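# Carry tube from door-side shelf bench into window-side rack

## Task

Pick up the tube that sits on the shelved bench by the door and lower it fully into one of the holes of the tube rack standing on the shelved bench by the window. The attempt fails if the tube ever touches the floor, or if the robot tips over or is left leaning.

## Robot and tools

ROBOT. A TidyBot++: a single-arm mobile base (0.54 m long, 0.50 m wide, 0.38 m tall) on four driven casters, with a seven-joint Kinova arm and a two-finger Robotiq gripper. The shoulder sits 0.12 m ahead of the base centre, 0.68 m up. Links: upper arm 0.42 m, forearm 0.31 m, hand 0.31 m from wrist to the hand point. The arm begins folded with the hand aimed down. Two cameras: base_camera (fixed on the base, looking forward and down) and wrist_camera (fisheye, looks along the hand).

FRAMES. Base frame: origin on the floor below the base centre, x ahead, y to the left, z up, metres. hand_pose is reported in it as [x, y, z, qw, qx, qy, qz], the point between the finger pads; the hand's z axis runs out along the fingers and the fingers close along its y axis. Odometry frame: where the base frame was when the scene began; base_odometry gives x, y in metres and heading in rad (left positive, -3.142 to 3.142), counted from wheel turns, so slip shows up as travel.

move. One action per call; the robot returns its state and images. Action keys:
- base: an object of relative offsets, measured along the base's axes at the moment the command begins: translate_m (forward +, -2 to 2 m), strafe_m (left +, -2 to 2 m), rotate_rad (counter-clockwise seen from above +, -6.3 to 6.3 rad). These are displacements, not places.
- joints: an object of absolute targets by name. joint_1_rad (any angle; positive turns the arm clockwise from above, i.e. opposite to heading), joint_2_rad (-2.249 to 2.249, shoulder, 0 = upright), joint_3_rad (any angle), joint_4_rad (-2.579 to 2.579, elbow, 0 = straight), joint_5_rad (any), joint_6_rad (-2.099 to 2.099, wrist), joint_7_rad (any; hand-down, positive is counter-clockwise from above), all in rad; gripper_pos 0 (open, about 85 mm gap) to 1 (closed), gap roughly 85 x (1 - gripper_pos) mm. Unlimited joints go the short way round, so send steps below half a turn.
- target: one list of seven numbers, an absolute hand pose in the base frame: x, y, z in metres then quaternion qw, qx, qy, qz. With target, joints may only carry gripper_pos.
- speeds: optional caps for this action: translate_m or strafe_m 0.05 to 0.5 m/s (name just one when both are used), rotate_rad 0.1 to 1.57 rad/s, gripper_pos 0.234 to 0.993 per second.
- cameras: list of base_camera, wrist_camera or all; [] for none.
- blocking: true (default) returns when everything rests; false returns in about half a second while motion continues. A later move overrides only the parts it names.
A move with no action just reports. Unknown keys make a call invalid; out-of-range values get it refused, and then the rest of that reply's move/wait/finished_scene calls are skipped.

wait(seconds 0 to 10, cameras): lets time pass and reports; returns early once running moves settle. stop(cameras): brakes all running motions. zoom_image(camera, region [x0, y0, x1, y1] in image pixels, top-left origin, at most 504 x 504): a finer look at the latest image of that camera. read_manual(section "licences"): licence text only. finished_scene(scene): ends the current scene (pass its number); the goal must hold without the robot afterward.

RESULT LINES. move is "done" or the worst status. base_status, joint_status, hand_status: done, moving, off_target (rested away from target, may still push), stopped, contact_stop or time_out (unplanned stops that halt later calls), not_followed (a target was withheld), torque_fault, limit_stop_at_motor_heat. "joint command not followed" with "cause:" means a self-collision check blocked the arm; "pose unreachable" means a target was withheld. hand_status done means within 10 mm and 2 degrees; most end off_target within about 3 cm. hand_target is where the joints' targets would place the hand. motor_effort gives percent of motor maximum, with the last action's peak in brackets. base_tilt gives lean in degrees (forward, right positive). on_its_own lists what the robot did unasked. pictures names the cameras in image order. ARM HIT means a hard hit on the base or the arm itself. MOTOR HOT warns of heat; an OVER-TEMPERATURE FAULT lets the arm sink for 30 s or more.

WORKING TIPS. To correct a pose, add (wanted position minus hand_pose) to the last target's x, y, z. To hold still after a target, resend hand_target, not hand_pose. A held load makes the arm sag; correct it the same way, and never command a joint to its own reading while loaded. When the held tube lands on something, hand_pose stops dropping while commands keep going lower; watch motor_effort and images. Closed fingertips reach about 20 mm past the hand point. Tables: a downward hand reaches at most about 0.94 m high, and only near the base.

AVOID. Dropping the tube, releasing it while it moves, slamming, and gripping hard on something still resting on a surface. The arm does not avoid obstacles and keeps pushing when blocked; nothing stops it hitting the base. Do not drive or turn with the arm snagged above about 0.6 m, nor swing a stretched arm sideways or reach far over nearby furniture: the robot can tip. Backing off or pulling the arm in undoes a lean. Hard impacts cause torque faults (10 s arm stop). Long stretched holds overheat motors.

Each tool is called after "Call:" as name(argument=value, ...), one argument or row to a line, values as JSON.

## Session

Call:
move(
)

Scene clock: 0.00 s.
base_odometry: x=+0.000 y=+0.000 heading=+0.000
base_tilt: forward=+0.1 right=+0.2
base_status: not commanded
joint_positions: joint_1_rad=-0.019 joint_2_rad=-0.313 joint_3_rad=+3.102 joint_4_rad=-2.528 joint_5_rad=-0.012 joint_6_rad=-0.863 joint_7_rad=+1.566 gripper_pos=+0.000
joint_status: not commanded
motor_effort: joint_1_rad=+1 joint_2_rad=-3 joint_3_rad=+0 joint_4_rad=+13 joint_5_rad=+0 joint_6_rad=+1 joint_7_rad=-1
hand_pose: x=+0.2599 y=+0.0110 z=+0.5825 quat_wxyz=(+0.000, +0.999, +0.023, +0.032) (m; base frame)
hand_target: x=+0.2592 y=+0.0110 z=+0.5821 quat_wxyz=(+0.000, +0.999, +0.023, +0.031) (m; base frame)
hand_status: not commanded
pictures: base_camera, wrist_camera

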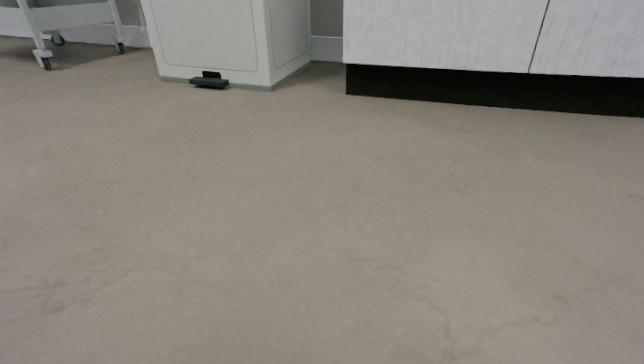

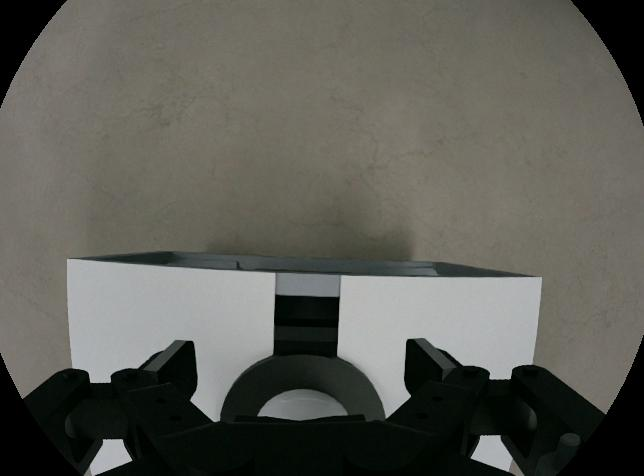

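Call:
move(
  joints={"joint_1_rad": 0.0, "joint_2_rad": -0.3, "joint_3_rad": 3.14, "joint_4_rad": -2.1, "joint_5_rad": 0.0, "joint_6_rad": 0.0, "joint_7_rad": 1.57},
  cameras=["wrist_camera"],
)

Call:
move(
  base={"rotate_rad": 1.4},
  cameras=["wrist_camera"],
)

Call:
move(
  base={"rotate_rad": 1.4},
  cameras=["wrist_camera"],
)

Call:
move(
  base={"rotate_rad": 1.4},
  cameras=["wrist_camera"],
)

Scene clock: 17.00 s.
move: done
base_odometry: x=+0.000 y=+0.000 heading=+0.000
base_tilt: forward=+0.1 right=+0.3
base_status: not commanded
joint_positions: joint_1_rad=-0.013 joint_2_rad=-0.313 joint_3_rad=+3.122 joint_4_rad=-2.118 joint_5_rad=-0.012 joint_6_rad=-0.047 joint_7_rad=+1.566 gripper_pos=+0.000
joint_status: all done
motor_effort: joint_1_rad=+0(1) joint_2_rad=-9(10) joint_3_rad=+0(1) joint_4_rad=+20(20) joint_5_rad=+0(1) joint_6_rad=+9(10) joint_7_rad=-1(2)
hand_pose: x=+0.5938 y=+0.0180 z=+0.9230 quat_wxyz=(-0.012, +0.799, +0.008, +0.601) (m; base frame)
hand_target: x=+0.6039 y=+0.0022 z=+0.9416 quat_wxyz=(-0.001, +0.783, +0.000, +0.622) (m; base frame)
hand_status: not commanded
pictures: wrist_camera
camera_calibration:
wrist_camera: T_world_to_cam=[[-0.0213524, -0.999693, 0.0125478, 0.00911219], [-0.284346, -0.00595994, -0.958703, 1.10618], [0.958484, -0.0240385, -0.284132, -0.170836], [0, 0, 0, 1]] pos_world=[0.478476, 0.0115955, 1.01184]

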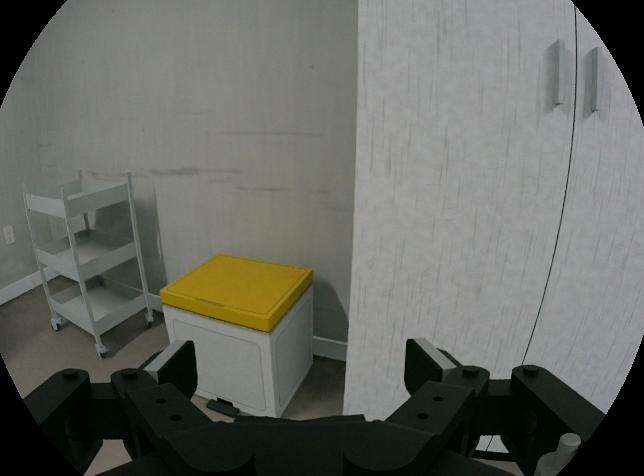

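Scene clock: 19.23 s.
move: done
base_odometry: x=+0.000 y=+0.000 heading=+1.400
base_tilt: forward=+0.0 right=+0.4
base_status: done
joint_positions: joint_1_rad=-0.007 joint_2_rad=-0.313 joint_3_rad=+3.131 joint_4_rad=-2.118 joint_5_rad=-0.012 joint_6_rad=-0.043 joint_7_rad=+1.566 gripper_pos=+0.000
joint_status: not commanded
motor_effort: joint_1_rad=+1(2) joint_2_rad=-9(11) joint_3_rad=+0(2) joint_4_rad=+20(20) joint_5_rad=-1(1) joint_6_rad=+9(9) joint_7_rad=-1(2)
hand_pose: x=+0.5945 y=+0.0102 z=+0.9242 quat_wxyz=(-0.009, +0.798, +0.001, +0.603) (m; base frame)
hand_target: x=+0.6039 y=+0.0022 z=+0.9416 quat_wxyz=(-0.001, +0.783, +0.000, +0.622) (m; base frame)
hand_status: not commanded
pictures: wrist_camera
camera_calibration:
wrist_camera: T_world_to_cam=[[-0.0364898, -0.999288, 0.00956062, 0.0130292], [-0.280732, 0.00106846, -0.959786, 1.10625], [0.959092, -0.0377064, -0.280571, -0.174818], [0, 0, 0, 1]] pos_world=[0.478703, 0.00524619, 1.01259]

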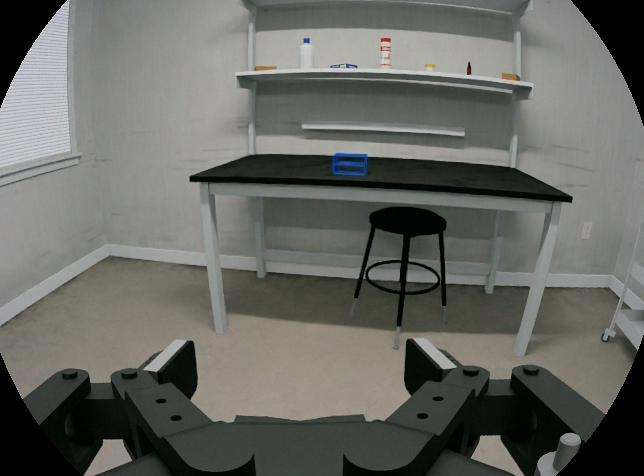

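Scene clock: 21.47 s.
move: done
base_odometry: x=+0.000 y=+0.000 heading=+2.800
base_tilt: forward=+0.1 right=+0.3
base_status: done
joint_positions: joint_1_rad=-0.005 joint_2_rad=-0.313 joint_3_rad=+3.134 joint_4_rad=-2.118 joint_5_rad=-0.012 joint_6_rad=-0.043 joint_7_rad=+1.566 gripper_pos=+0.000
joint_status: not commanded
motor_effort: joint_1_rad=+0(2) joint_2_rad=-9(11) joint_3_rad=+0(2) joint_4_rad=+20(20) joint_5_rad=+0(1) joint_6_rad=+9(10) joint_7_rad=+0(2)
hand_pose: x=+0.5946 y=+0.0076 z=+0.9243 quat_wxyz=(-0.008, +0.798, -0.001, +0.603) (m; base frame)
hand_target: x=+0.6039 y=+0.0022 z=+0.9416 quat_wxyz=(-0.001, +0.783, +0.000, +0.622) (m; base frame)
hand_status: not commanded
pictures: wrist_camera
camera_calibration:
wrist_camera: T_world_to_cam=[[-0.0414642, -0.999103, 0.00863509, 0.0142619], [-0.280317, 0.00333725, -0.959902, 1.10627], [0.959012, -0.0422221, -0.280203, -0.175242], [0, 0, 0, 1]] pos_world=[0.478757, 0.00315814, 1.01268]

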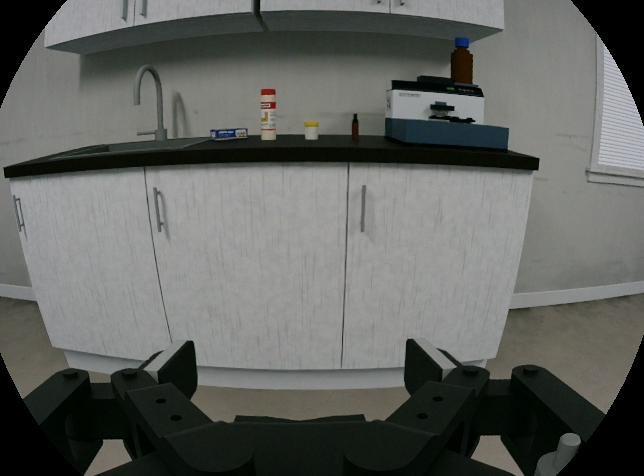

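Scene clock: 23.70 s.
move: done
base_odometry: x=+0.000 y=+0.000 heading=-2.083
base_tilt: forward=+0.1 right=+0.3
base_status: done
joint_positions: joint_1_rad=-0.004 joint_2_rad=-0.313 joint_3_rad=+3.135 joint_4_rad=-2.118 joint_5_rad=-0.012 joint_6_rad=-0.042 joint_7_rad=+1.566 gripper_pos=+0.000
joint_status: not commanded
motor_effort: joint_1_rad=-1(2) joint_2_rad=-8(11) joint_3_rad=+0(2) joint_4_rad=+20(20) joint_5_rad=+0(1) joint_6_rad=+9(9) joint_7_rad=+0(2)
hand_pose: x=+0.5946 y=+0.0065 z=+0.9244 quat_wxyz=(-0.007, +0.798, -0.002, +0.603) (m; base frame)
hand_target: x=+0.6039 y=+0.0022 z=+0.9416 quat_wxyz=(-0.001, +0.783, +0.000, +0.622) (m; base frame)
hand_status: not commanded
pictures: wrist_camera
camera_calibration:
wrist_camera: T_world_to_cam=[[-0.0435237, -0.999018, 0.00824008, 0.0147829], [-0.280018, 0.00428126, -0.959985, 1.10628], [0.959008, -0.0440894, -0.27993, -0.175551], [0, 0, 0, 1]] pos_world=[0.478776, 0.00229221, 1.01275]

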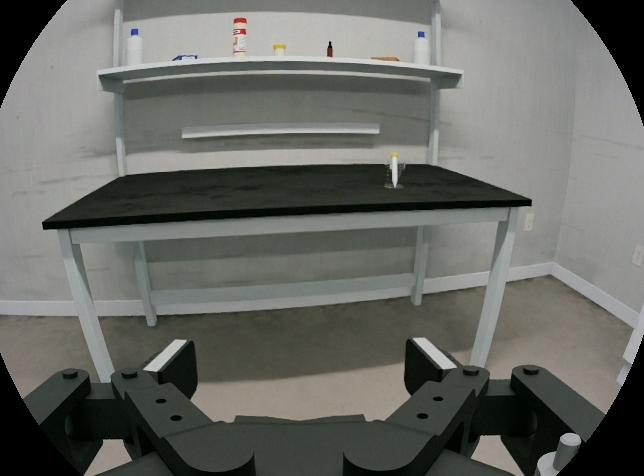

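Call:
zoom_image(
  camera="wrist_camera",
  region=[340, 130, 450, 210],
)

Call:
move(
  base={"rotate_rad": 1.0},
  cameras=["wrist_camera"],
)

Scaled by 4.582.

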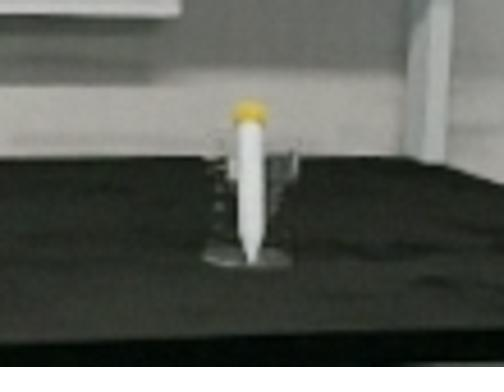

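Scene clock: 31.80 s.
move: done
base_odometry: x=+0.000 y=+0.000 heading=-1.084
base_tilt: forward=+0.1 right=+0.3
base_status: done
joint_positions: joint_1_rad=-0.004 joint_2_rad=-0.313 joint_3_rad=+3.136 joint_4_rad=-2.118 joint_5_rad=-0.012 joint_6_rad=-0.042 joint_7_rad=+1.566 gripper_pos=+0.000
joint_status: not commanded
motor_effort: joint_1_rad=-1(2) joint_2_rad=-9(11) joint_3_rad=+0(2) joint_4_rad=+20(20) joint_5_rad=-1(1) joint_6_rad=+10(10) joint_7_rad=-1(2)
hand_pose: x=+0.5946 y=+0.0063 z=+0.9244 quat_wxyz=(-0.007, +0.798, -0.002, +0.603) (m; base frame)
hand_target: x=+0.6039 y=+0.0022 z=+0.9416 quat_wxyz=(-0.001, +0.783, +0.000, +0.622) (m; base frame)
hand_status: not commanded
pictures: wrist_camera
camera_calibration:
wrist_camera: T_world_to_cam=[[-0.0439551, -0.999, 0.00817374, 0.0148808], [-0.279958, 0.00446326, -0.960002, 1.10628], [0.959005, -0.0444853, -0.279874, -0.175612], [0, 0, 0, 1]] pos_world=[0.478779, 0.00211614, 1.01276]

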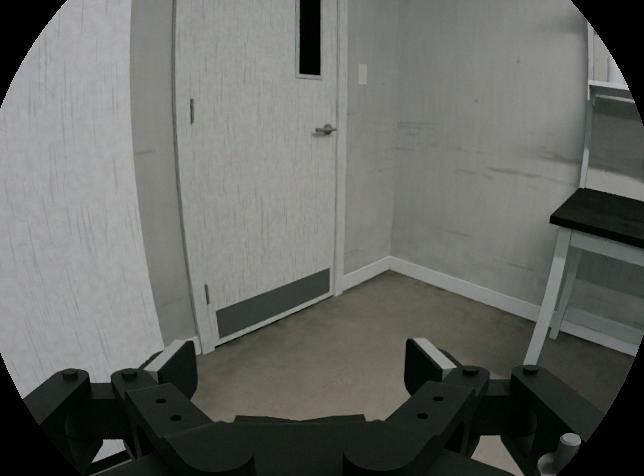

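Call:
move(
  base={"translate_m": 0.039, "strafe_m": -1.013, "rotate_rad": -0.871},
  cameras=["wrist_camera"],
)

Call:
zoom_image(
  camera="wrist_camera",
  region=[230, 100, 410, 240],
)

Scene clock: 98.90 s.
move: done
base_odometry: x=-0.877 y=-0.509 heading=-1.955
base_tilt: forward=+0.1 right=+0.4
base_status: done
joint_positions: joint_1_rad=-0.002 joint_2_rad=-0.312 joint_3_rad=+3.137 joint_4_rad=-2.118 joint_5_rad=-0.012 joint_6_rad=-0.041 joint_7_rad=+1.566 gripper_pos=+0.000
joint_status: not commanded
motor_effort: joint_1_rad=+0(2) joint_2_rad=-9(11) joint_3_rad=+0(4) joint_4_rad=+20(20) joint_5_rad=+0(1) joint_6_rad=+9(10) joint_7_rad=-2(2)
hand_pose: x=+0.5951 y=+0.0053 z=+0.9240 quat_wxyz=(-0.007, +0.798, -0.003, +0.603) (m; base frame)
hand_target: x=+0.6039 y=+0.0022 z=+0.9416 quat_wxyz=(-0.001, +0.783, +0.000, +0.622) (m; base frame)
hand_status: not commanded
pictures: wrist_camera
camera_calibration:
wrist_camera: T_world_to_cam=[[-0.0458541, -0.998917, 0.00794113, 0.015282], [-0.280572, 0.00524903, -0.959819, 1.10618], [0.958737, -0.0462397, -0.280509, -0.175454], [0, 0, 0, 1]] pos_world=[0.479277, 0.00134611, 1.01239]

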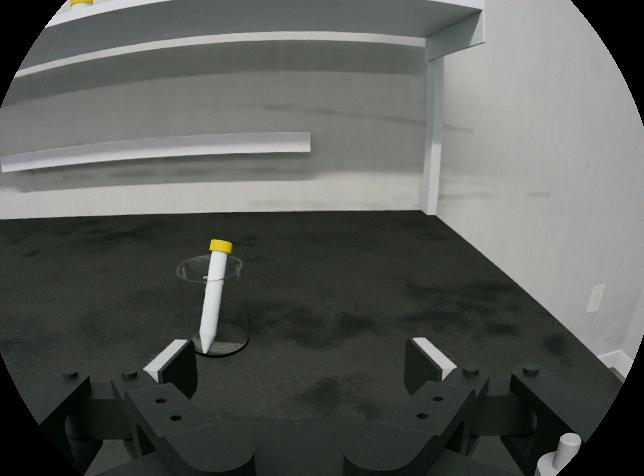

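Scaled by 2.800.

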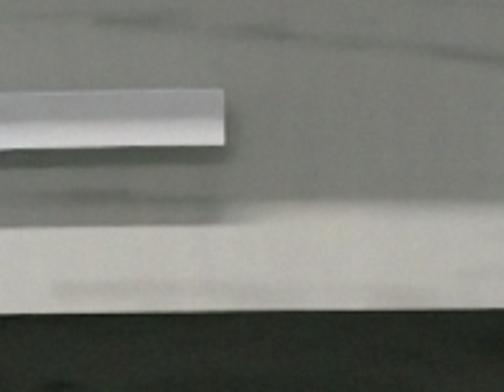

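Call:
zoom_image(
  camera="wrist_camera",
  region=[160, 220, 280, 370],
)

Scaled by 3.360.

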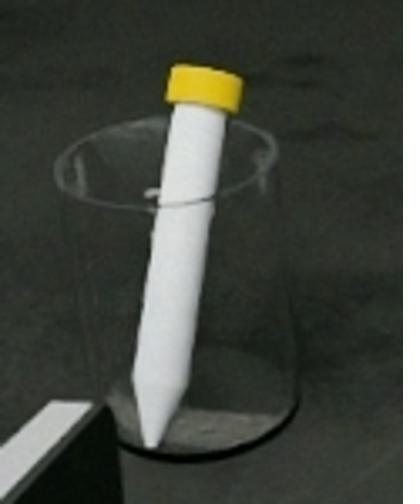

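Call:
move(
  joints={"joint_1_rad": 0.0, "joint_2_rad": 0.055, "joint_3_rad": 3.14, "joint_4_rad": -0.876, "joint_5_rad": 0.0, "joint_6_rad": -1.687, "joint_7_rad": 1.57},
  cameras=["wrist_camera"],
)

Call:
move(
  base={"translate_m": 0.2, "strafe_m": 0.09},
  cameras=["wrist_camera", "base_camera"],
)

Scene clock: 238.67 s.
move: done
base_odometry: x=-0.877 y=-0.509 heading=-1.955
base_tilt: forward=+0.1 right=+0.3
base_status: not commanded
joint_positions: joint_1_rad=-0.002 joint_2_rad=+0.027 joint_3_rad=+3.137 joint_4_rad=-0.897 joint_5_rad=-0.012 joint_6_rad=-1.633 joint_7_rad=+1.566 gripper_pos=+0.000
joint_status: all done
motor_effort: joint_1_rad=+0(2) joint_2_rad=-17(17) joint_3_rad=+0(1) joint_4_rad=+16(22) joint_5_rad=+0(1) joint_6_rad=+5(10) joint_7_rad=-1(2)
hand_pose: x=+0.5527 y=+0.0083 z=+1.0324 quat_wxyz=(-0.007, +0.958, +0.003, +0.288) (m; base frame)
hand_target: x=+0.5499 y=+0.0020 z=+1.0200 quat_wxyz=(+0.000, +0.966, +0.000, +0.259) (m; base frame)
hand_status: not commanded
pictures: wrist_camera
camera_calibration:
wrist_camera: T_world_to_cam=[[-0.0117393, -0.999254, 0.0367802, -0.0332142], [-0.838053, -0.0102327, -0.545492, 1.0788], [0.545462, -0.0372275, -0.837309, 0.698869], [0, 0, 0, 1]] pos_world=[0.522499, 0.00386686, 1.17487]

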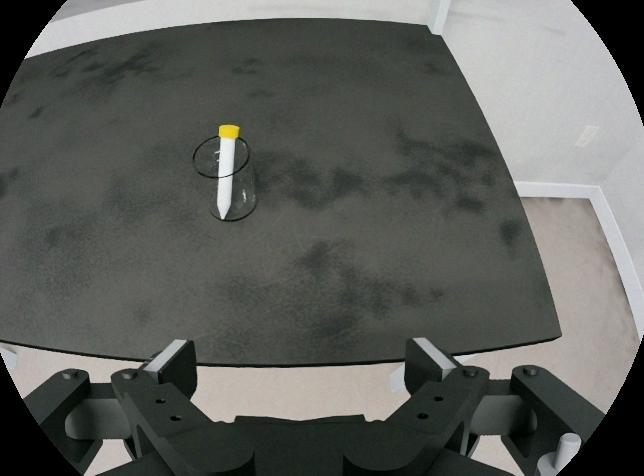

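Scene clock: 240.37 s.
move: done
base_odometry: x=-0.869 y=-0.728 heading=-1.955
base_tilt: forward=+0.1 right=+0.2
base_status: done
joint_positions: joint_1_rad=-0.002 joint_2_rad=+0.046 joint_3_rad=+3.137 joint_4_rad=-0.895 joint_5_rad=-0.012 joint_6_rad=-1.638 joint_7_rad=+1.566 gripper_pos=+0.000
joint_status: not commanded
motor_effort: joint_1_rad=+0(1) joint_2_rad=-17(20) joint_3_rad=+0(1) joint_4_rad=+16(17) joint_5_rad=+0(1) joint_6_rad=+5(6) joint_7_rad=+0(2)
hand_pose: x=+0.5582 y=+0.0083 z=+1.0238 quat_wxyz=(-0.007, +0.961, +0.003, +0.277) (m; base frame)
hand_target: x=+0.5499 y=+0.0020 z=+1.0200 quat_wxyz=(+0.000, +0.966, +0.000, +0.259) (m; base frame)
hand_status: not commanded
pictures: base_camera, wrist_camera
camera_calibration:
wrist_camera: T_world_to_cam=[[-0.0108488, -0.999251, 0.0371456, -0.0336985], [-0.850243, -0.010333, -0.526289, 1.0659], [0.526279, -0.0372924, -0.849494, 0.711844], [0, 0, 0, 1]] pos_world=[0.531282, 0.0038871, 1.16693]

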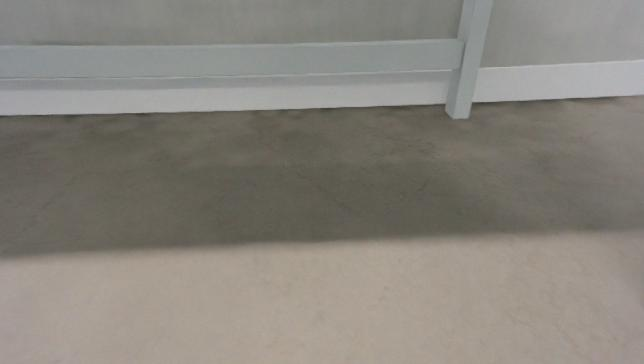

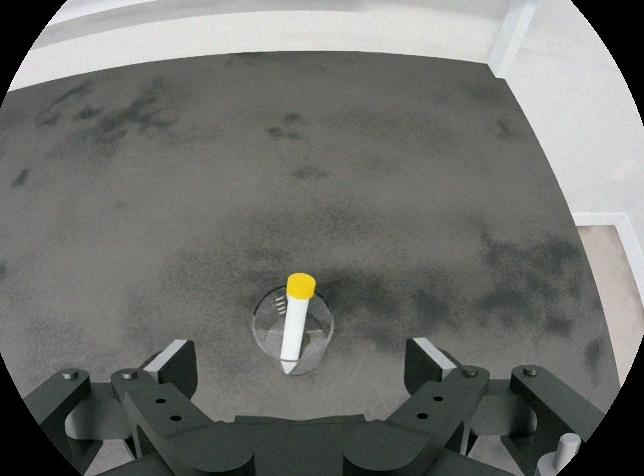

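Call:
zoom_image(
  camera="wrist_camera",
  region=[230, 255, 360, 385],
)

Scaled by 3.877.

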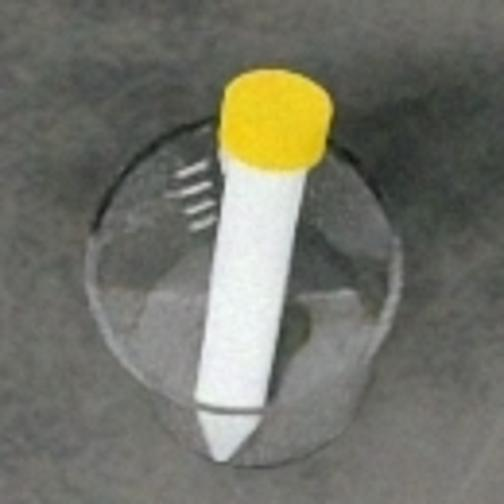

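Call:
move(
  joints={"gripper_pos": 0.74},
  cameras=["wrist_camera"],
)

Call:
zoom_image(
  camera="wrist_camera",
  region=[220, 300, 380, 420],
)

Call:
move(
  joints={"gripper_pos": 0.0},
  cameras=[],
)

Scene clock: 346.73 s.
move: done
base_odometry: x=-0.869 y=-0.728 heading=-1.955
base_tilt: forward=+0.1 right=+0.3
base_status: not commanded
joint_positions: joint_1_rad=-0.002 joint_2_rad=+0.046 joint_3_rad=+3.137 joint_4_rad=-0.895 joint_5_rad=-0.012 joint_6_rad=-1.638 joint_7_rad=+1.566 gripper_pos=+0.738
joint_status: all done
motor_effort: joint_1_rad=+0(1) joint_2_rad=-17(18) joint_3_rad=+0(1) joint_4_rad=+16(16) joint_5_rad=+0(1) joint_6_rad=+5(6) joint_7_rad=+0(1)
hand_pose: x=+0.5582 y=+0.0083 z=+1.0238 quat_wxyz=(-0.007, +0.961, +0.003, +0.277) (m; base frame)
hand_target: x=+0.5499 y=+0.0020 z=+1.0200 quat_wxyz=(+0.000, +0.966, +0.000, +0.259) (m; base frame)
hand_status: not commanded
pictures: wrist_camera
camera_calibration:
wrist_camera: T_world_to_cam=[[-0.0108459, -0.999251, 0.0371472, -0.0337016], [-0.850275, -0.0103339, -0.526237, 1.06585], [0.526227, -0.0372929, -0.849526, 0.711906], [0, 0, 0, 1]] pos_world=[0.531275, 0.00388708, 1.16692]

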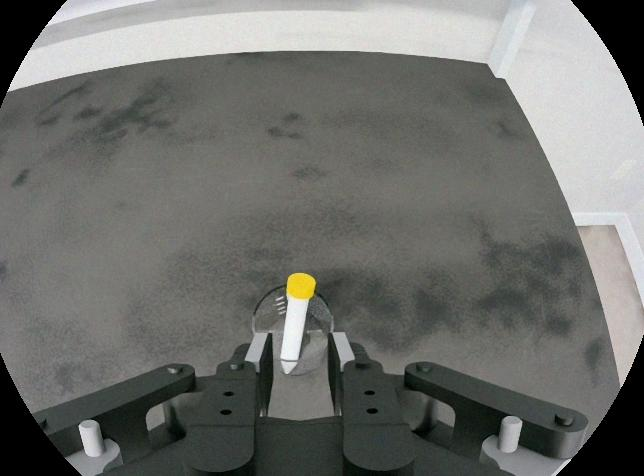

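Scaled by 3.150.

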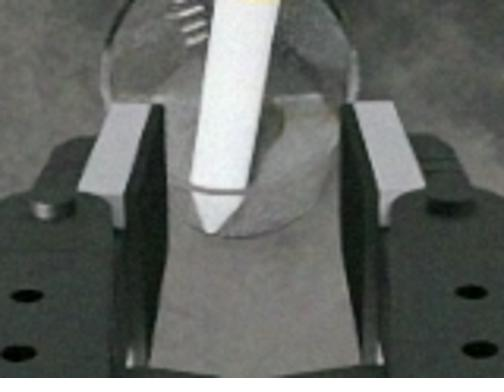

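Scene clock: 347.90 s.
move: done
base_odometry: x=-0.869 y=-0.728 heading=-1.955
base_tilt: forward=+0.1 right=+0.2
base_status: not commanded
joint_positions: joint_1_rad=-0.002 joint_2_rad=+0.046 joint_3_rad=+3.137 joint_4_rad=-0.895 joint_5_rad=-0.012 joint_6_rad=-1.638 joint_7_rad=+1.566 gripper_pos=+0.000
joint_status: all done
motor_effort: joint_1_rad=+0(1) joint_2_rad=-17(18) joint_3_rad=+0(1) joint_4_rad=+16(16) joint_5_rad=+0(1) joint_6_rad=+5(6) joint_7_rad=-1(2)
hand_pose: x=+0.5582 y=+0.0083 z=+1.0238 quat_wxyz=(-0.007, +0.961, +0.003, +0.277) (m; base frame)
hand_target: x=+0.5499 y=+0.0020 z=+1.0200 quat_wxyz=(+0.000, +0.966, +0.000, +0.259) (m; base frame)
hand_status: not commanded
pictures: none
No camera images: "cameras" was empty.

Call:
move(
  base={"translate_m": 0.11, "strafe_m": 0.105},
  cameras=[],
)

Call:
move(
  joints={"joint_1_rad": 0.236, "joint_2_rad": 0.287, "joint_3_rad": 3.14, "joint_4_rad": -0.689, "joint_5_rad": 0.0, "joint_6_rad": -2.05, "joint_7_rad": 1.57, "gripper_pos": 0.6},
  cameras=["wrist_camera"],
)

Call:
zoom_image(
  camera="wrist_camera",
  region=[220, 260, 380, 420],
)

Scene clock: 433.63 s.
move: done
base_odometry: x=-0.813 y=-0.870 heading=-1.955
base_tilt: forward=+0.1 right=+0.3
base_status: done
joint_positions: joint_1_rad=-0.003 joint_2_rad=+0.051 joint_3_rad=+3.137 joint_4_rad=-0.895 joint_5_rad=-0.012 joint_6_rad=-1.639 joint_7_rad=+1.566 gripper_pos=+0.000
joint_status: not commanded
motor_effort: joint_1_rad=-1(2) joint_2_rad=-17(21) joint_3_rad=+0(2) joint_4_rad=+16(16) joint_5_rad=+0(1) joint_6_rad=+5(6) joint_7_rad=+0(2)
hand_pose: x=+0.5597 y=+0.0084 z=+1.0216 quat_wxyz=(-0.007, +0.962, +0.004, +0.275) (m; base frame)
hand_target: x=+0.5499 y=+0.0020 z=+1.0200 quat_wxyz=(+0.000, +0.966, +0.000, +0.259) (m; base frame)
hand_status: not commanded
pictures: none
No camera images: "cameras" was empty.

Scene clock: 435.27 s.
move: done
base_odometry: x=-0.813 y=-0.870 heading=-1.955
base_tilt: forward=+0.0 right=+0.3
base_status: not commanded
joint_positions: joint_1_rad=+0.227 joint_2_rad=+0.274 joint_3_rad=+3.137 joint_4_rad=-0.710 joint_5_rad=-0.012 joint_6_rad=-2.003 joint_7_rad=+1.566 gripper_pos=+0.599
joint_status: all done
motor_effort: joint_1_rad=+0(2) joint_2_rad=-23(27) joint_3_rad=+0(2) joint_4_rad=+14(17) joint_5_rad=-1(1) joint_6_rad=+2(6) joint_7_rad=-1(2)
hand_pose: x=+0.5329 y=-0.0891 z=+0.9533 quat_wxyz=(+0.003, +0.991, -0.110, +0.077) (m; base frame)
hand_target: x=+0.5233 y=-0.0953 z=+0.9523 quat_wxyz=(+0.007, +0.991, -0.117, +0.057) (m; base frame)
hand_status: not commanded
pictures: wrist_camera
camera_calibration:
wrist_camera: T_world_to_cam=[[-0.218462, -0.974943, 0.0419501, -0.0204677], [-0.966665, 0.210325, -0.146019, 0.725492], [0.133537, -0.0724514, -0.988392, 1.00024], [0, 0, 0, 1]] pos_world=[0.563268, -0.100075, 1.09542]

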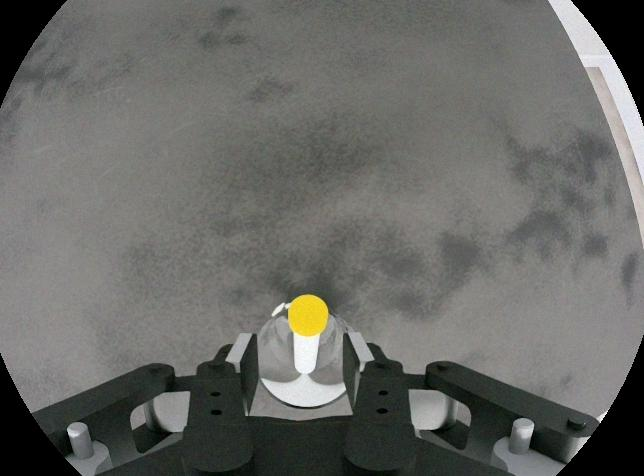

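Scaled by 3.150.

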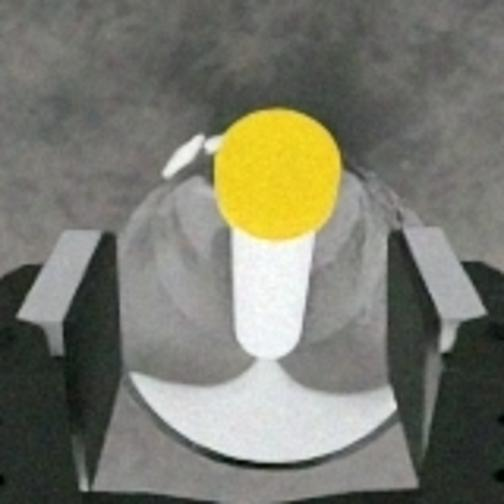

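Call:
move(
  joints={"joint_1_rad": 0.2444, "joint_2_rad": 0.264, "joint_3_rad": 3.14, "joint_4_rad": -0.832, "joint_5_rad": 0.0, "joint_6_rad": -1.933, "joint_7_rad": 1.57},
  cameras=["wrist_camera"],
)

Call:
zoom_image(
  camera="wrist_camera",
  region=[220, 260, 380, 420],
)

Scene clock: 464.83 s.
move: done
base_odometry: x=-0.813 y=-0.870 heading=-1.955
base_tilt: forward=+0.0 right=+0.2
base_status: not commanded
joint_positions: joint_1_rad=+0.231 joint_2_rad=+0.274 joint_3_rad=+3.137 joint_4_rad=-0.810 joint_5_rad=-0.012 joint_6_rad=-1.969 joint_7_rad=+1.566 gripper_pos=+0.599
joint_status: all done
motor_effort: joint_1_rad=+0(1) joint_2_rad=-23(25) joint_3_rad=-1(1) joint_4_rad=+15(16) joint_5_rad=-1(1) joint_6_rad=+1(2) joint_7_rad=-2(2)
hand_pose: x=+0.5285 y=-0.0898 z=+0.9240 quat_wxyz=(-0.001, +0.993, -0.113, +0.045) (m; base frame)
hand_target: x=+0.5312 y=-0.1008 z=+0.9224 quat_wxyz=(+0.007, +0.991, -0.121, +0.056) (m; base frame)
hand_status: not commanded
pictures: wrist_camera
camera_calibration:
wrist_camera: T_world_to_cam=[[-0.220013, -0.974612, 0.0415333, -0.0196032], [-0.972978, 0.216188, -0.0810998, 0.660927], [0.0700619, -0.058254, -0.99584, 1.01351], [0, 0, 0, 1]] pos_world=[0.567745, -0.102949, 1.06371]

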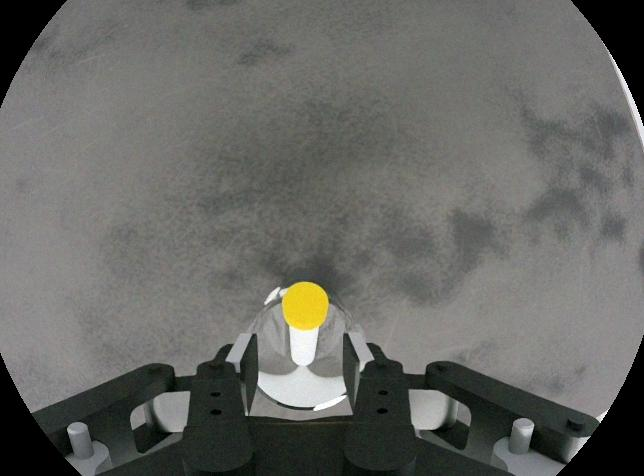

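Scaled by 3.150.

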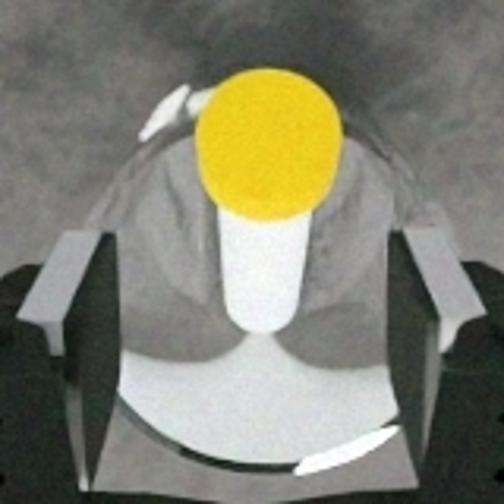

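Call:
move(
  joints={"joint_1_rad": 0.250, "joint_2_rad": 0.2045, "joint_3_rad": 3.14, "joint_4_rad": -0.9555, "joint_5_rad": 0.0, "joint_6_rad": -1.775, "joint_7_rad": 1.57},
  cameras=["wrist_camera"],
)

Call:
zoom_image(
  camera="wrist_camera",
  region=[220, 260, 380, 420],
)

Scene clock: 504.80 s.
move: done
base_odometry: x=-0.813 y=-0.870 heading=-1.955
base_tilt: forward=+0.1 right=+0.3
base_status: not commanded
joint_positions: joint_1_rad=+0.237 joint_2_rad=+0.243 joint_3_rad=+3.137 joint_4_rad=-0.930 joint_5_rad=-0.012 joint_6_rad=-1.822 joint_7_rad=+1.566 gripper_pos=+0.599
joint_status: all done
motor_effort: joint_1_rad=+0(1) joint_2_rad=-23(25) joint_3_rad=+0(1) joint_4_rad=+16(18) joint_5_rad=+0(1) joint_6_rad=+2(2) joint_7_rad=+0(2)
hand_pose: x=+0.5451 y=-0.0958 z=+0.9042 quat_wxyz=(+0.002, +0.991, -0.116, +0.074) (m; base frame)
hand_target: x=+0.5434 y=-0.1063 z=+0.9147 quat_wxyz=(+0.013, +0.987, -0.124, +0.102) (m; base frame)
hand_status: not commanded
pictures: wrist_camera
camera_calibration:
wrist_camera: T_world_to_cam=[[-0.229251, -0.972501, 0.0410674, -0.0153216], [-0.965136, 0.221634, -0.139252, 0.72559], [0.126321, -0.0715592, -0.989405, 0.954566], [0, 0, 0, 1]] pos_world=[0.576198, -0.107408, 1.04612]

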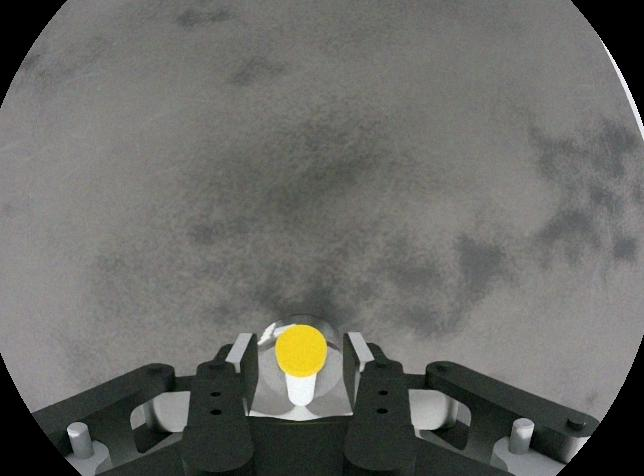

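Scaled by 3.150.

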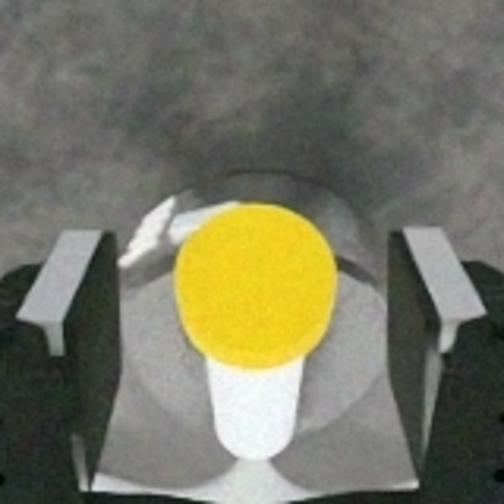

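Call:
move(
  joints={"joint_1_rad": 0.250, "joint_2_rad": 0.189, "joint_3_rad": 3.14, "joint_4_rad": -1.005, "joint_5_rad": 0.0, "joint_6_rad": -1.731, "joint_7_rad": 1.57},
  cameras=["wrist_camera"],
)

Call:
zoom_image(
  camera="wrist_camera",
  region=[220, 260, 380, 420],
)

Scene clock: 527.40 s.
move: done
base_odometry: x=-0.813 y=-0.870 heading=-1.955
base_tilt: forward=+0.1 right=+0.2
base_status: not commanded
joint_positions: joint_1_rad=+0.237 joint_2_rad=+0.226 joint_3_rad=+3.137 joint_4_rad=-0.981 joint_5_rad=-0.012 joint_6_rad=-1.774 joint_7_rad=+1.566 gripper_pos=+0.599
joint_status: all done
motor_effort: joint_1_rad=-1(2) joint_2_rad=-23(25) joint_3_rad=+0(1) joint_4_rad=+16(16) joint_5_rad=+0(1) joint_6_rad=+2(3) joint_7_rad=+0(2)
hand_pose: x=+0.5463 y=-0.0960 z=+0.8963 quat_wxyz=(+0.003, +0.990, -0.116, +0.080) (m; base frame)
hand_target: x=+0.5441 y=-0.1065 z=+0.9067 quat_wxyz=(+0.013, +0.986, -0.124, +0.107) (m; base frame)
hand_status: not commanded
pictures: wrist_camera
camera_calibration:
wrist_camera: T_world_to_cam=[[-0.230319, -0.972254, 0.0409327, -0.0142076], [-0.963143, 0.22175, -0.152257, 0.736346], [0.138956, -0.0744917, -0.987493, 0.937686], [0, 0, 0, 1]] pos_world=[0.575638, -0.107248, 1.03865]

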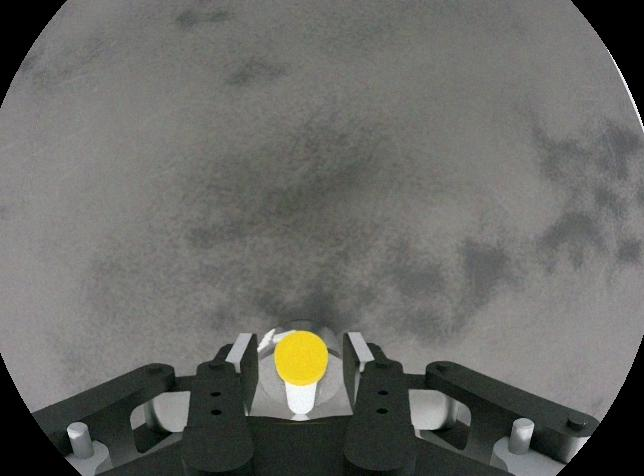

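Scaled by 3.150.

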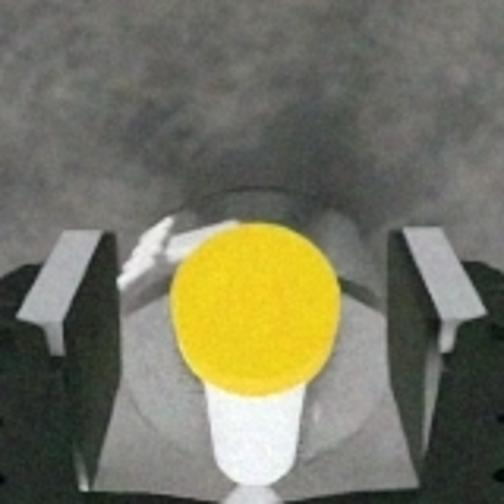

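Call:
move(
  joints={"gripper_pos": 0.72},
  speeds={"gripper_pos": 0.234},
  cameras=["wrist_camera"],
)

Call:
zoom_image(
  camera="wrist_camera",
  region=[250, 310, 350, 410],
)

Scene clock: 540.03 s.
move: done
base_odometry: x=-0.813 y=-0.870 heading=-1.955
base_tilt: forward=+0.1 right=+0.3
base_status: not commanded
joint_positions: joint_1_rad=+0.237 joint_2_rad=+0.226 joint_3_rad=+3.137 joint_4_rad=-0.981 joint_5_rad=-0.012 joint_6_rad=-1.773 joint_7_rad=+1.566 gripper_pos=+0.718
joint_status: all done
motor_effort: joint_1_rad=+0(1) joint_2_rad=-23(24) joint_3_rad=+0(1) joint_4_rad=+16(16) joint_5_rad=+0(1) joint_6_rad=+2(2) joint_7_rad=-1(2)
hand_pose: x=+0.5465 y=-0.0960 z=+0.8964 quat_wxyz=(+0.003, +0.990, -0.116, +0.081) (m; base frame)
hand_target: x=+0.5441 y=-0.1065 z=+0.9067 quat_wxyz=(+0.013, +0.986, -0.124, +0.107) (m; base frame)
hand_status: not commanded
pictures: wrist_camera
camera_calibration:
wrist_camera: T_world_to_cam=[[-0.230348, -0.972247, 0.0409307, -0.0141914], [-0.963052, 0.221735, -0.152855, 0.736965], [0.139537, -0.0746282, -0.987401, 0.937329], [0, 0, 0, 1]] pos_world=[0.575675, -0.107257, 1.03875]

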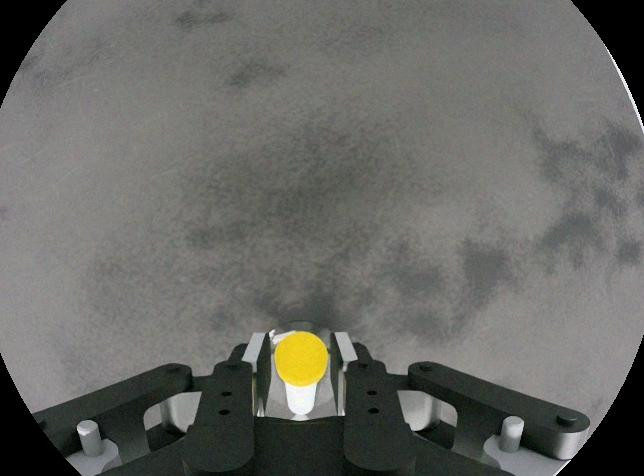

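Scaled by 5.040.

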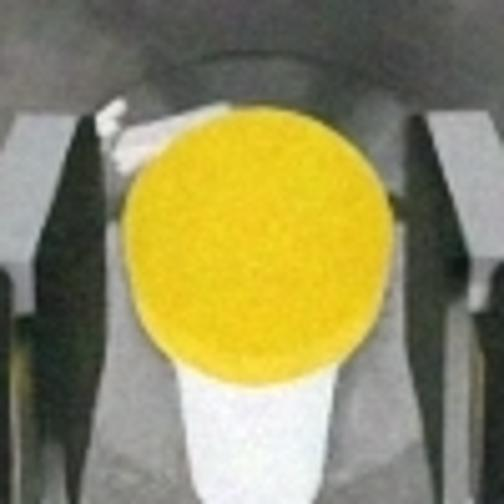

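Call:
move(
  joints={"gripper_pos": 0.745},
  speeds={"gripper_pos": 0.234},
  cameras=[],
)

Call:
move(
  joints={"gripper_pos": 0.76},
  speeds={"gripper_pos": 0.234},
  cameras=["wrist_camera"],
)

Call:
zoom_image(
  camera="wrist_camera",
  region=[250, 310, 350, 410],
)

Scene clock: 550.13 s.
move: done
base_odometry: x=-0.813 y=-0.870 heading=-1.955
base_tilt: forward=+0.1 right=+0.3
base_status: not commanded
joint_positions: joint_1_rad=+0.237 joint_2_rad=+0.226 joint_3_rad=+3.137 joint_4_rad=-0.981 joint_5_rad=-0.012 joint_6_rad=-1.773 joint_7_rad=+1.566 gripper_pos=+0.746
joint_status: all done
motor_effort: joint_1_rad=+0(1) joint_2_rad=-23(24) joint_3_rad=+0(1) joint_4_rad=+16(16) joint_5_rad=+0(1) joint_6_rad=+2(2) joint_7_rad=-1(2)
hand_pose: x=+0.5465 y=-0.0960 z=+0.8964 quat_wxyz=(+0.003, +0.990, -0.116, +0.081) (m; base frame)
hand_target: x=+0.5441 y=-0.1065 z=+0.9067 quat_wxyz=(+0.013, +0.986, -0.124, +0.107) (m; base frame)
hand_status: not commanded
pictures: none
No camera images: "cameras" was empty.

Scene clock: 550.47 s.
move: done
base_odometry: x=-0.813 y=-0.870 heading=-1.955
base_tilt: forward=+0.1 right=+0.3
base_status: not commanded
joint_positions: joint_1_rad=+0.237 joint_2_rad=+0.226 joint_3_rad=+3.137 joint_4_rad=-0.981 joint_5_rad=-0.012 joint_6_rad=-1.773 joint_7_rad=+1.566 gripper_pos=+0.758
joint_status: all done
motor_effort: joint_1_rad=+0(1) joint_2_rad=-23(23) joint_3_rad=+0(0) joint_4_rad=+16(16) joint_5_rad=+0(1) joint_6_rad=+2(2) joint_7_rad=-1(2)
hand_pose: x=+0.5465 y=-0.0960 z=+0.8964 quat_wxyz=(+0.003, +0.990, -0.116, +0.081) (m; base frame)
hand_target: x=+0.5441 y=-0.1065 z=+0.9067 quat_wxyz=(+0.013, +0.986, -0.124, +0.107) (m; base frame)
hand_status: not commanded
pictures: wrist_camera
camera_calibration:
wrist_camera: T_world_to_cam=[[-0.230357, -0.972245, 0.0409303, -0.0141873], [-0.963025, 0.22173, -0.153033, 0.737139], [0.13971, -0.0746692, -0.987373, 0.937233], [0, 0, 0, 1]] pos_world=[0.575674, -0.107257, 1.03879]

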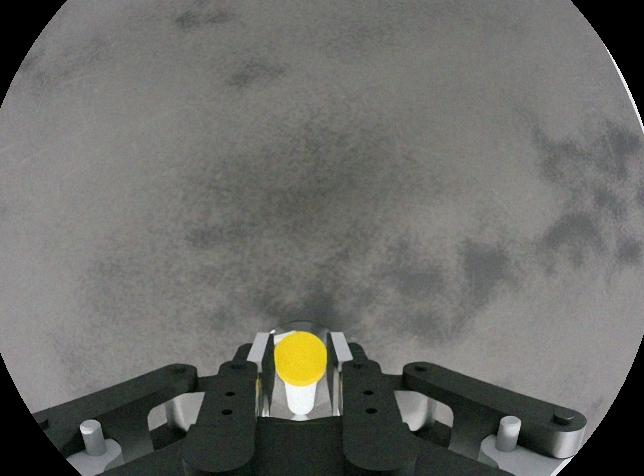

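Scaled by 5.040.

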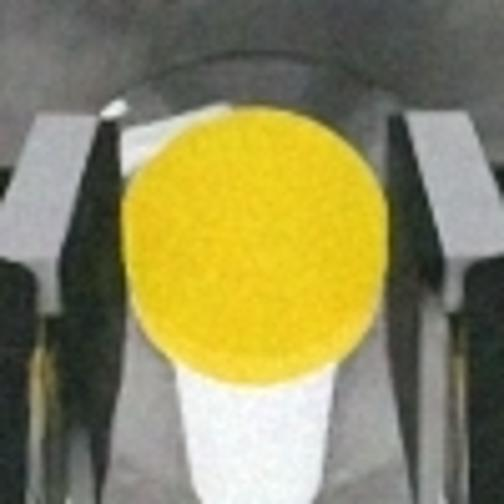

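Call:
move(
  joints={"gripper_pos": 0.775},
  speeds={"gripper_pos": 0.234},
  cameras=["wrist_camera"],
)

Call:
zoom_image(
  camera="wrist_camera",
  region=[250, 310, 350, 410],
)

Scene clock: 559.47 s.
move: done
base_odometry: x=-0.813 y=-0.870 heading=-1.955
base_tilt: forward=+0.0 right=+0.2
base_status: not commanded
joint_positions: joint_1_rad=+0.237 joint_2_rad=+0.226 joint_3_rad=+3.137 joint_4_rad=-0.981 joint_5_rad=-0.012 joint_6_rad=-1.773 joint_7_rad=+1.566 gripper_pos=+0.772
joint_status: all done
motor_effort: joint_1_rad=+0(1) joint_2_rad=-23(23) joint_3_rad=+0(1) joint_4_rad=+16(16) joint_5_rad=+0(1) joint_6_rad=+2(2) joint_7_rad=-1(1)
hand_pose: x=+0.5465 y=-0.0960 z=+0.8965 quat_wxyz=(+0.003, +0.990, -0.116, +0.081) (m; base frame)
hand_target: x=+0.5441 y=-0.1065 z=+0.9067 quat_wxyz=(+0.013, +0.986, -0.124, +0.107) (m; base frame)
hand_status: not commanded
pictures: wrist_camera
camera_calibration:
wrist_camera: T_world_to_cam=[[-0.230372, -0.972242, 0.0409306, -0.0141829], [-0.962976, 0.22172, -0.153357, 0.737409], [0.140025, -0.0747441, -0.987323, 0.937105], [0, 0, 0, 1]] pos_world=[0.575622, -0.107244, 1.03889]

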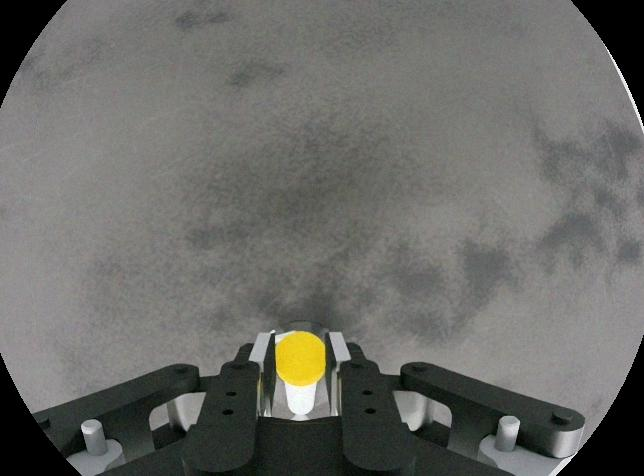

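Scaled by 5.040.

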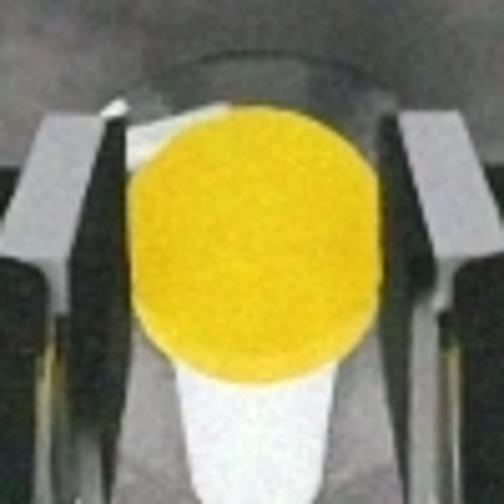

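Call:
move(
  joints={"gripper_pos": 0.6},
  cameras=[],
)

Call:
move(
  joints={"joint_1_rad": 0.250, "joint_2_rad": 0.1594, "joint_3_rad": 3.14, "joint_4_rad": -1.0876, "joint_5_rad": 0.0, "joint_6_rad": -1.673, "joint_7_rad": 1.57},
  cameras=["wrist_camera"],
)

Call:
zoom_image(
  camera="wrist_camera",
  region=[230, 300, 370, 440],
)

Scene clock: 576.90 s.
move: done
base_odometry: x=-0.813 y=-0.870 heading=-1.955
base_tilt: forward=+0.1 right=+0.3
base_status: not commanded
joint_positions: joint_1_rad=+0.237 joint_2_rad=+0.226 joint_3_rad=+3.137 joint_4_rad=-0.981 joint_5_rad=-0.012 joint_6_rad=-1.773 joint_7_rad=+1.566 gripper_pos=+0.599
joint_status: all done
motor_effort: joint_1_rad=+0(1) joint_2_rad=-22(23) joint_3_rad=-1(1) joint_4_rad=+16(16) joint_5_rad=+0(1) joint_6_rad=+1(2) joint_7_rad=-1(2)
hand_pose: x=+0.5465 y=-0.0960 z=+0.8966 quat_wxyz=(+0.003, +0.990, -0.116, +0.081) (m; base frame)
hand_target: x=+0.5441 y=-0.1065 z=+0.9067 quat_wxyz=(+0.013, +0.986, -0.124, +0.107) (m; base frame)
hand_status: not commanded
pictures: none
No camera images: "cameras" was empty.

Scene clock: 577.77 s.
move: done
base_odometry: x=-0.813 y=-0.870 heading=-1.955
base_tilt: forward=+0.1 right=+0.3
base_status: not commanded
joint_positions: joint_1_rad=+0.237 joint_2_rad=+0.198 joint_3_rad=+3.137 joint_4_rad=-1.062 joint_5_rad=-0.012 joint_6_rad=-1.718 joint_7_rad=+1.566 gripper_pos=+0.599
joint_status: all done
motor_effort: joint_1_rad=+0(1) joint_2_rad=-22(25) joint_3_rad=-1(1) joint_4_rad=+16(18) joint_5_rad=+0(1) joint_6_rad=+2(3) joint_7_rad=-1(2)
hand_pose: x=+0.5411 y=-0.0947 z=+0.8834 quat_wxyz=(+0.003, +0.990, -0.116, +0.082) (m; base frame)
hand_target: x=+0.5392 y=-0.1053 z=+0.8936 quat_wxyz=(+0.014, +0.986, -0.124, +0.110) (m; base frame)
hand_status: not commanded
pictures: wrist_camera
camera_calibration:
wrist_camera: T_world_to_cam=[[-0.231044, -0.972086, 0.0408484, -0.0131095], [-0.962496, 0.222225, -0.15562, 0.731749], [0.142198, -0.0752714, -0.986972, 0.923502], [0, 0, 0, 1]] pos_world=[0.569956, -0.105843, 1.02588]

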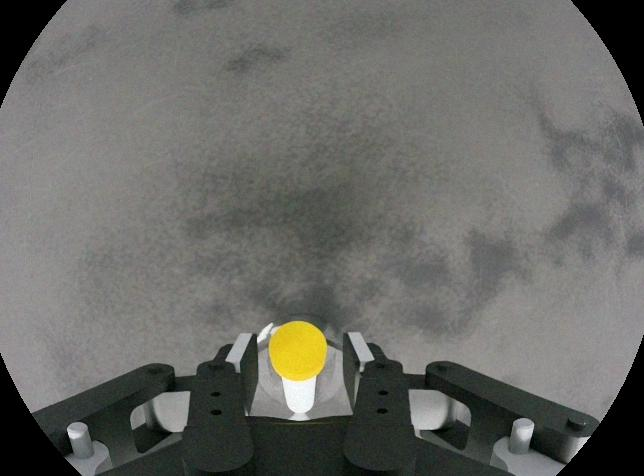

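Scaled by 3.600.

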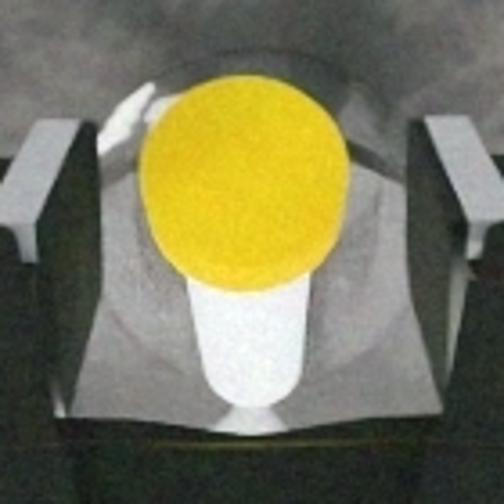

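Call:
move(
  joints={"joint_1_rad": 0.250, "joint_2_rad": 0.1577, "joint_3_rad": 3.14, "joint_4_rad": -1.1051, "joint_5_rad": 0.0, "joint_6_rad": -1.654, "joint_7_rad": 1.57},
  cameras=[],
)

Call:
move(
  joints={"gripper_pos": 0.72},
  speeds={"gripper_pos": 0.234},
  cameras=["wrist_camera"],
)

Call:
zoom_image(
  camera="wrist_camera",
  region=[230, 300, 370, 440],
)

Scene clock: 598.37 s.
move: done
base_odometry: x=-0.813 y=-0.870 heading=-1.955
base_tilt: forward=+0.1 right=+0.3
base_status: not commanded
joint_positions: joint_1_rad=+0.237 joint_2_rad=+0.192 joint_3_rad=+3.137 joint_4_rad=-1.081 joint_5_rad=-0.012 joint_6_rad=-1.695 joint_7_rad=+1.566 gripper_pos=+0.599
joint_status: all done
motor_effort: joint_1_rad=-1(2) joint_2_rad=-22(23) joint_3_rad=+0(1) joint_4_rad=+16(17) joint_5_rad=-1(1) joint_6_rad=+2(3) joint_7_rad=+0(2)
hand_pose: x=+0.5431 y=-0.0952 z=+0.8805 quat_wxyz=(+0.004, +0.989, -0.116, +0.087) (m; base frame)
hand_target: x=+0.5410 y=-0.1057 z=+0.8892 quat_wxyz=(+0.014, +0.986, -0.124, +0.111) (m; base frame)
hand_status: not commanded
pictures: none
No camera images: "cameras" was empty.

Scene clock: 599.20 s.
move: done
base_odometry: x=-0.813 y=-0.870 heading=-1.955
base_tilt: forward=+0.1 right=+0.2
base_status: not commanded
joint_positions: joint_1_rad=+0.237 joint_2_rad=+0.192 joint_3_rad=+3.137 joint_4_rad=-1.081 joint_5_rad=-0.012 joint_6_rad=-1.695 joint_7_rad=+1.566 gripper_pos=+0.718
joint_status: all done
motor_effort: joint_1_rad=+0(1) joint_2_rad=-22(22) joint_3_rad=+0(1) joint_4_rad=+16(16) joint_5_rad=+0(1) joint_6_rad=+2(2) joint_7_rad=-1(2)
hand_pose: x=+0.5430 y=-0.0952 z=+0.8806 quat_wxyz=(+0.004, +0.989, -0.116, +0.087) (m; base frame)
hand_target: x=+0.5410 y=-0.1057 z=+0.8892 quat_wxyz=(+0.014, +0.986, -0.124, +0.111) (m; base frame)
hand_status: not commanded
pictures: wrist_camera
camera_calibration:
wrist_camera: T_world_to_cam=[[-0.231838, -0.9719, 0.0407762, -0.0125203], [-0.960848, 0.22226, -0.165442, 0.740977], [0.15173, -0.0775354, -0.985376, 0.91361], [0, 0, 0, 1]] pos_world=[0.570441, -0.106021, 1.02335]

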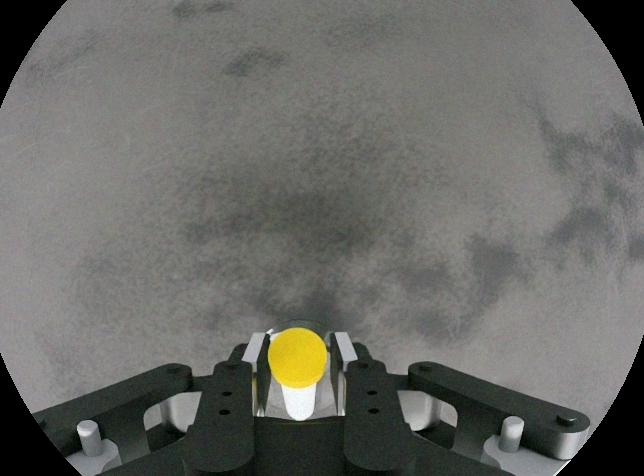

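Scaled by 3.600.

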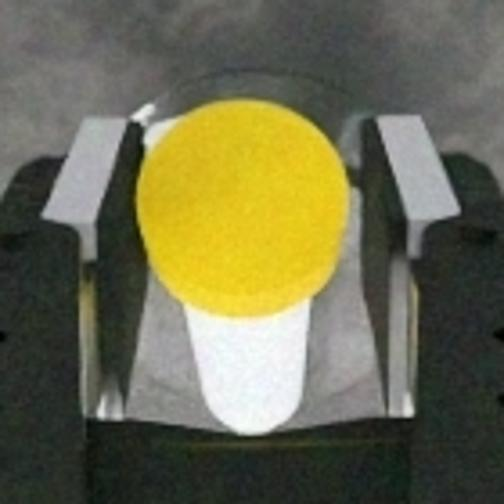

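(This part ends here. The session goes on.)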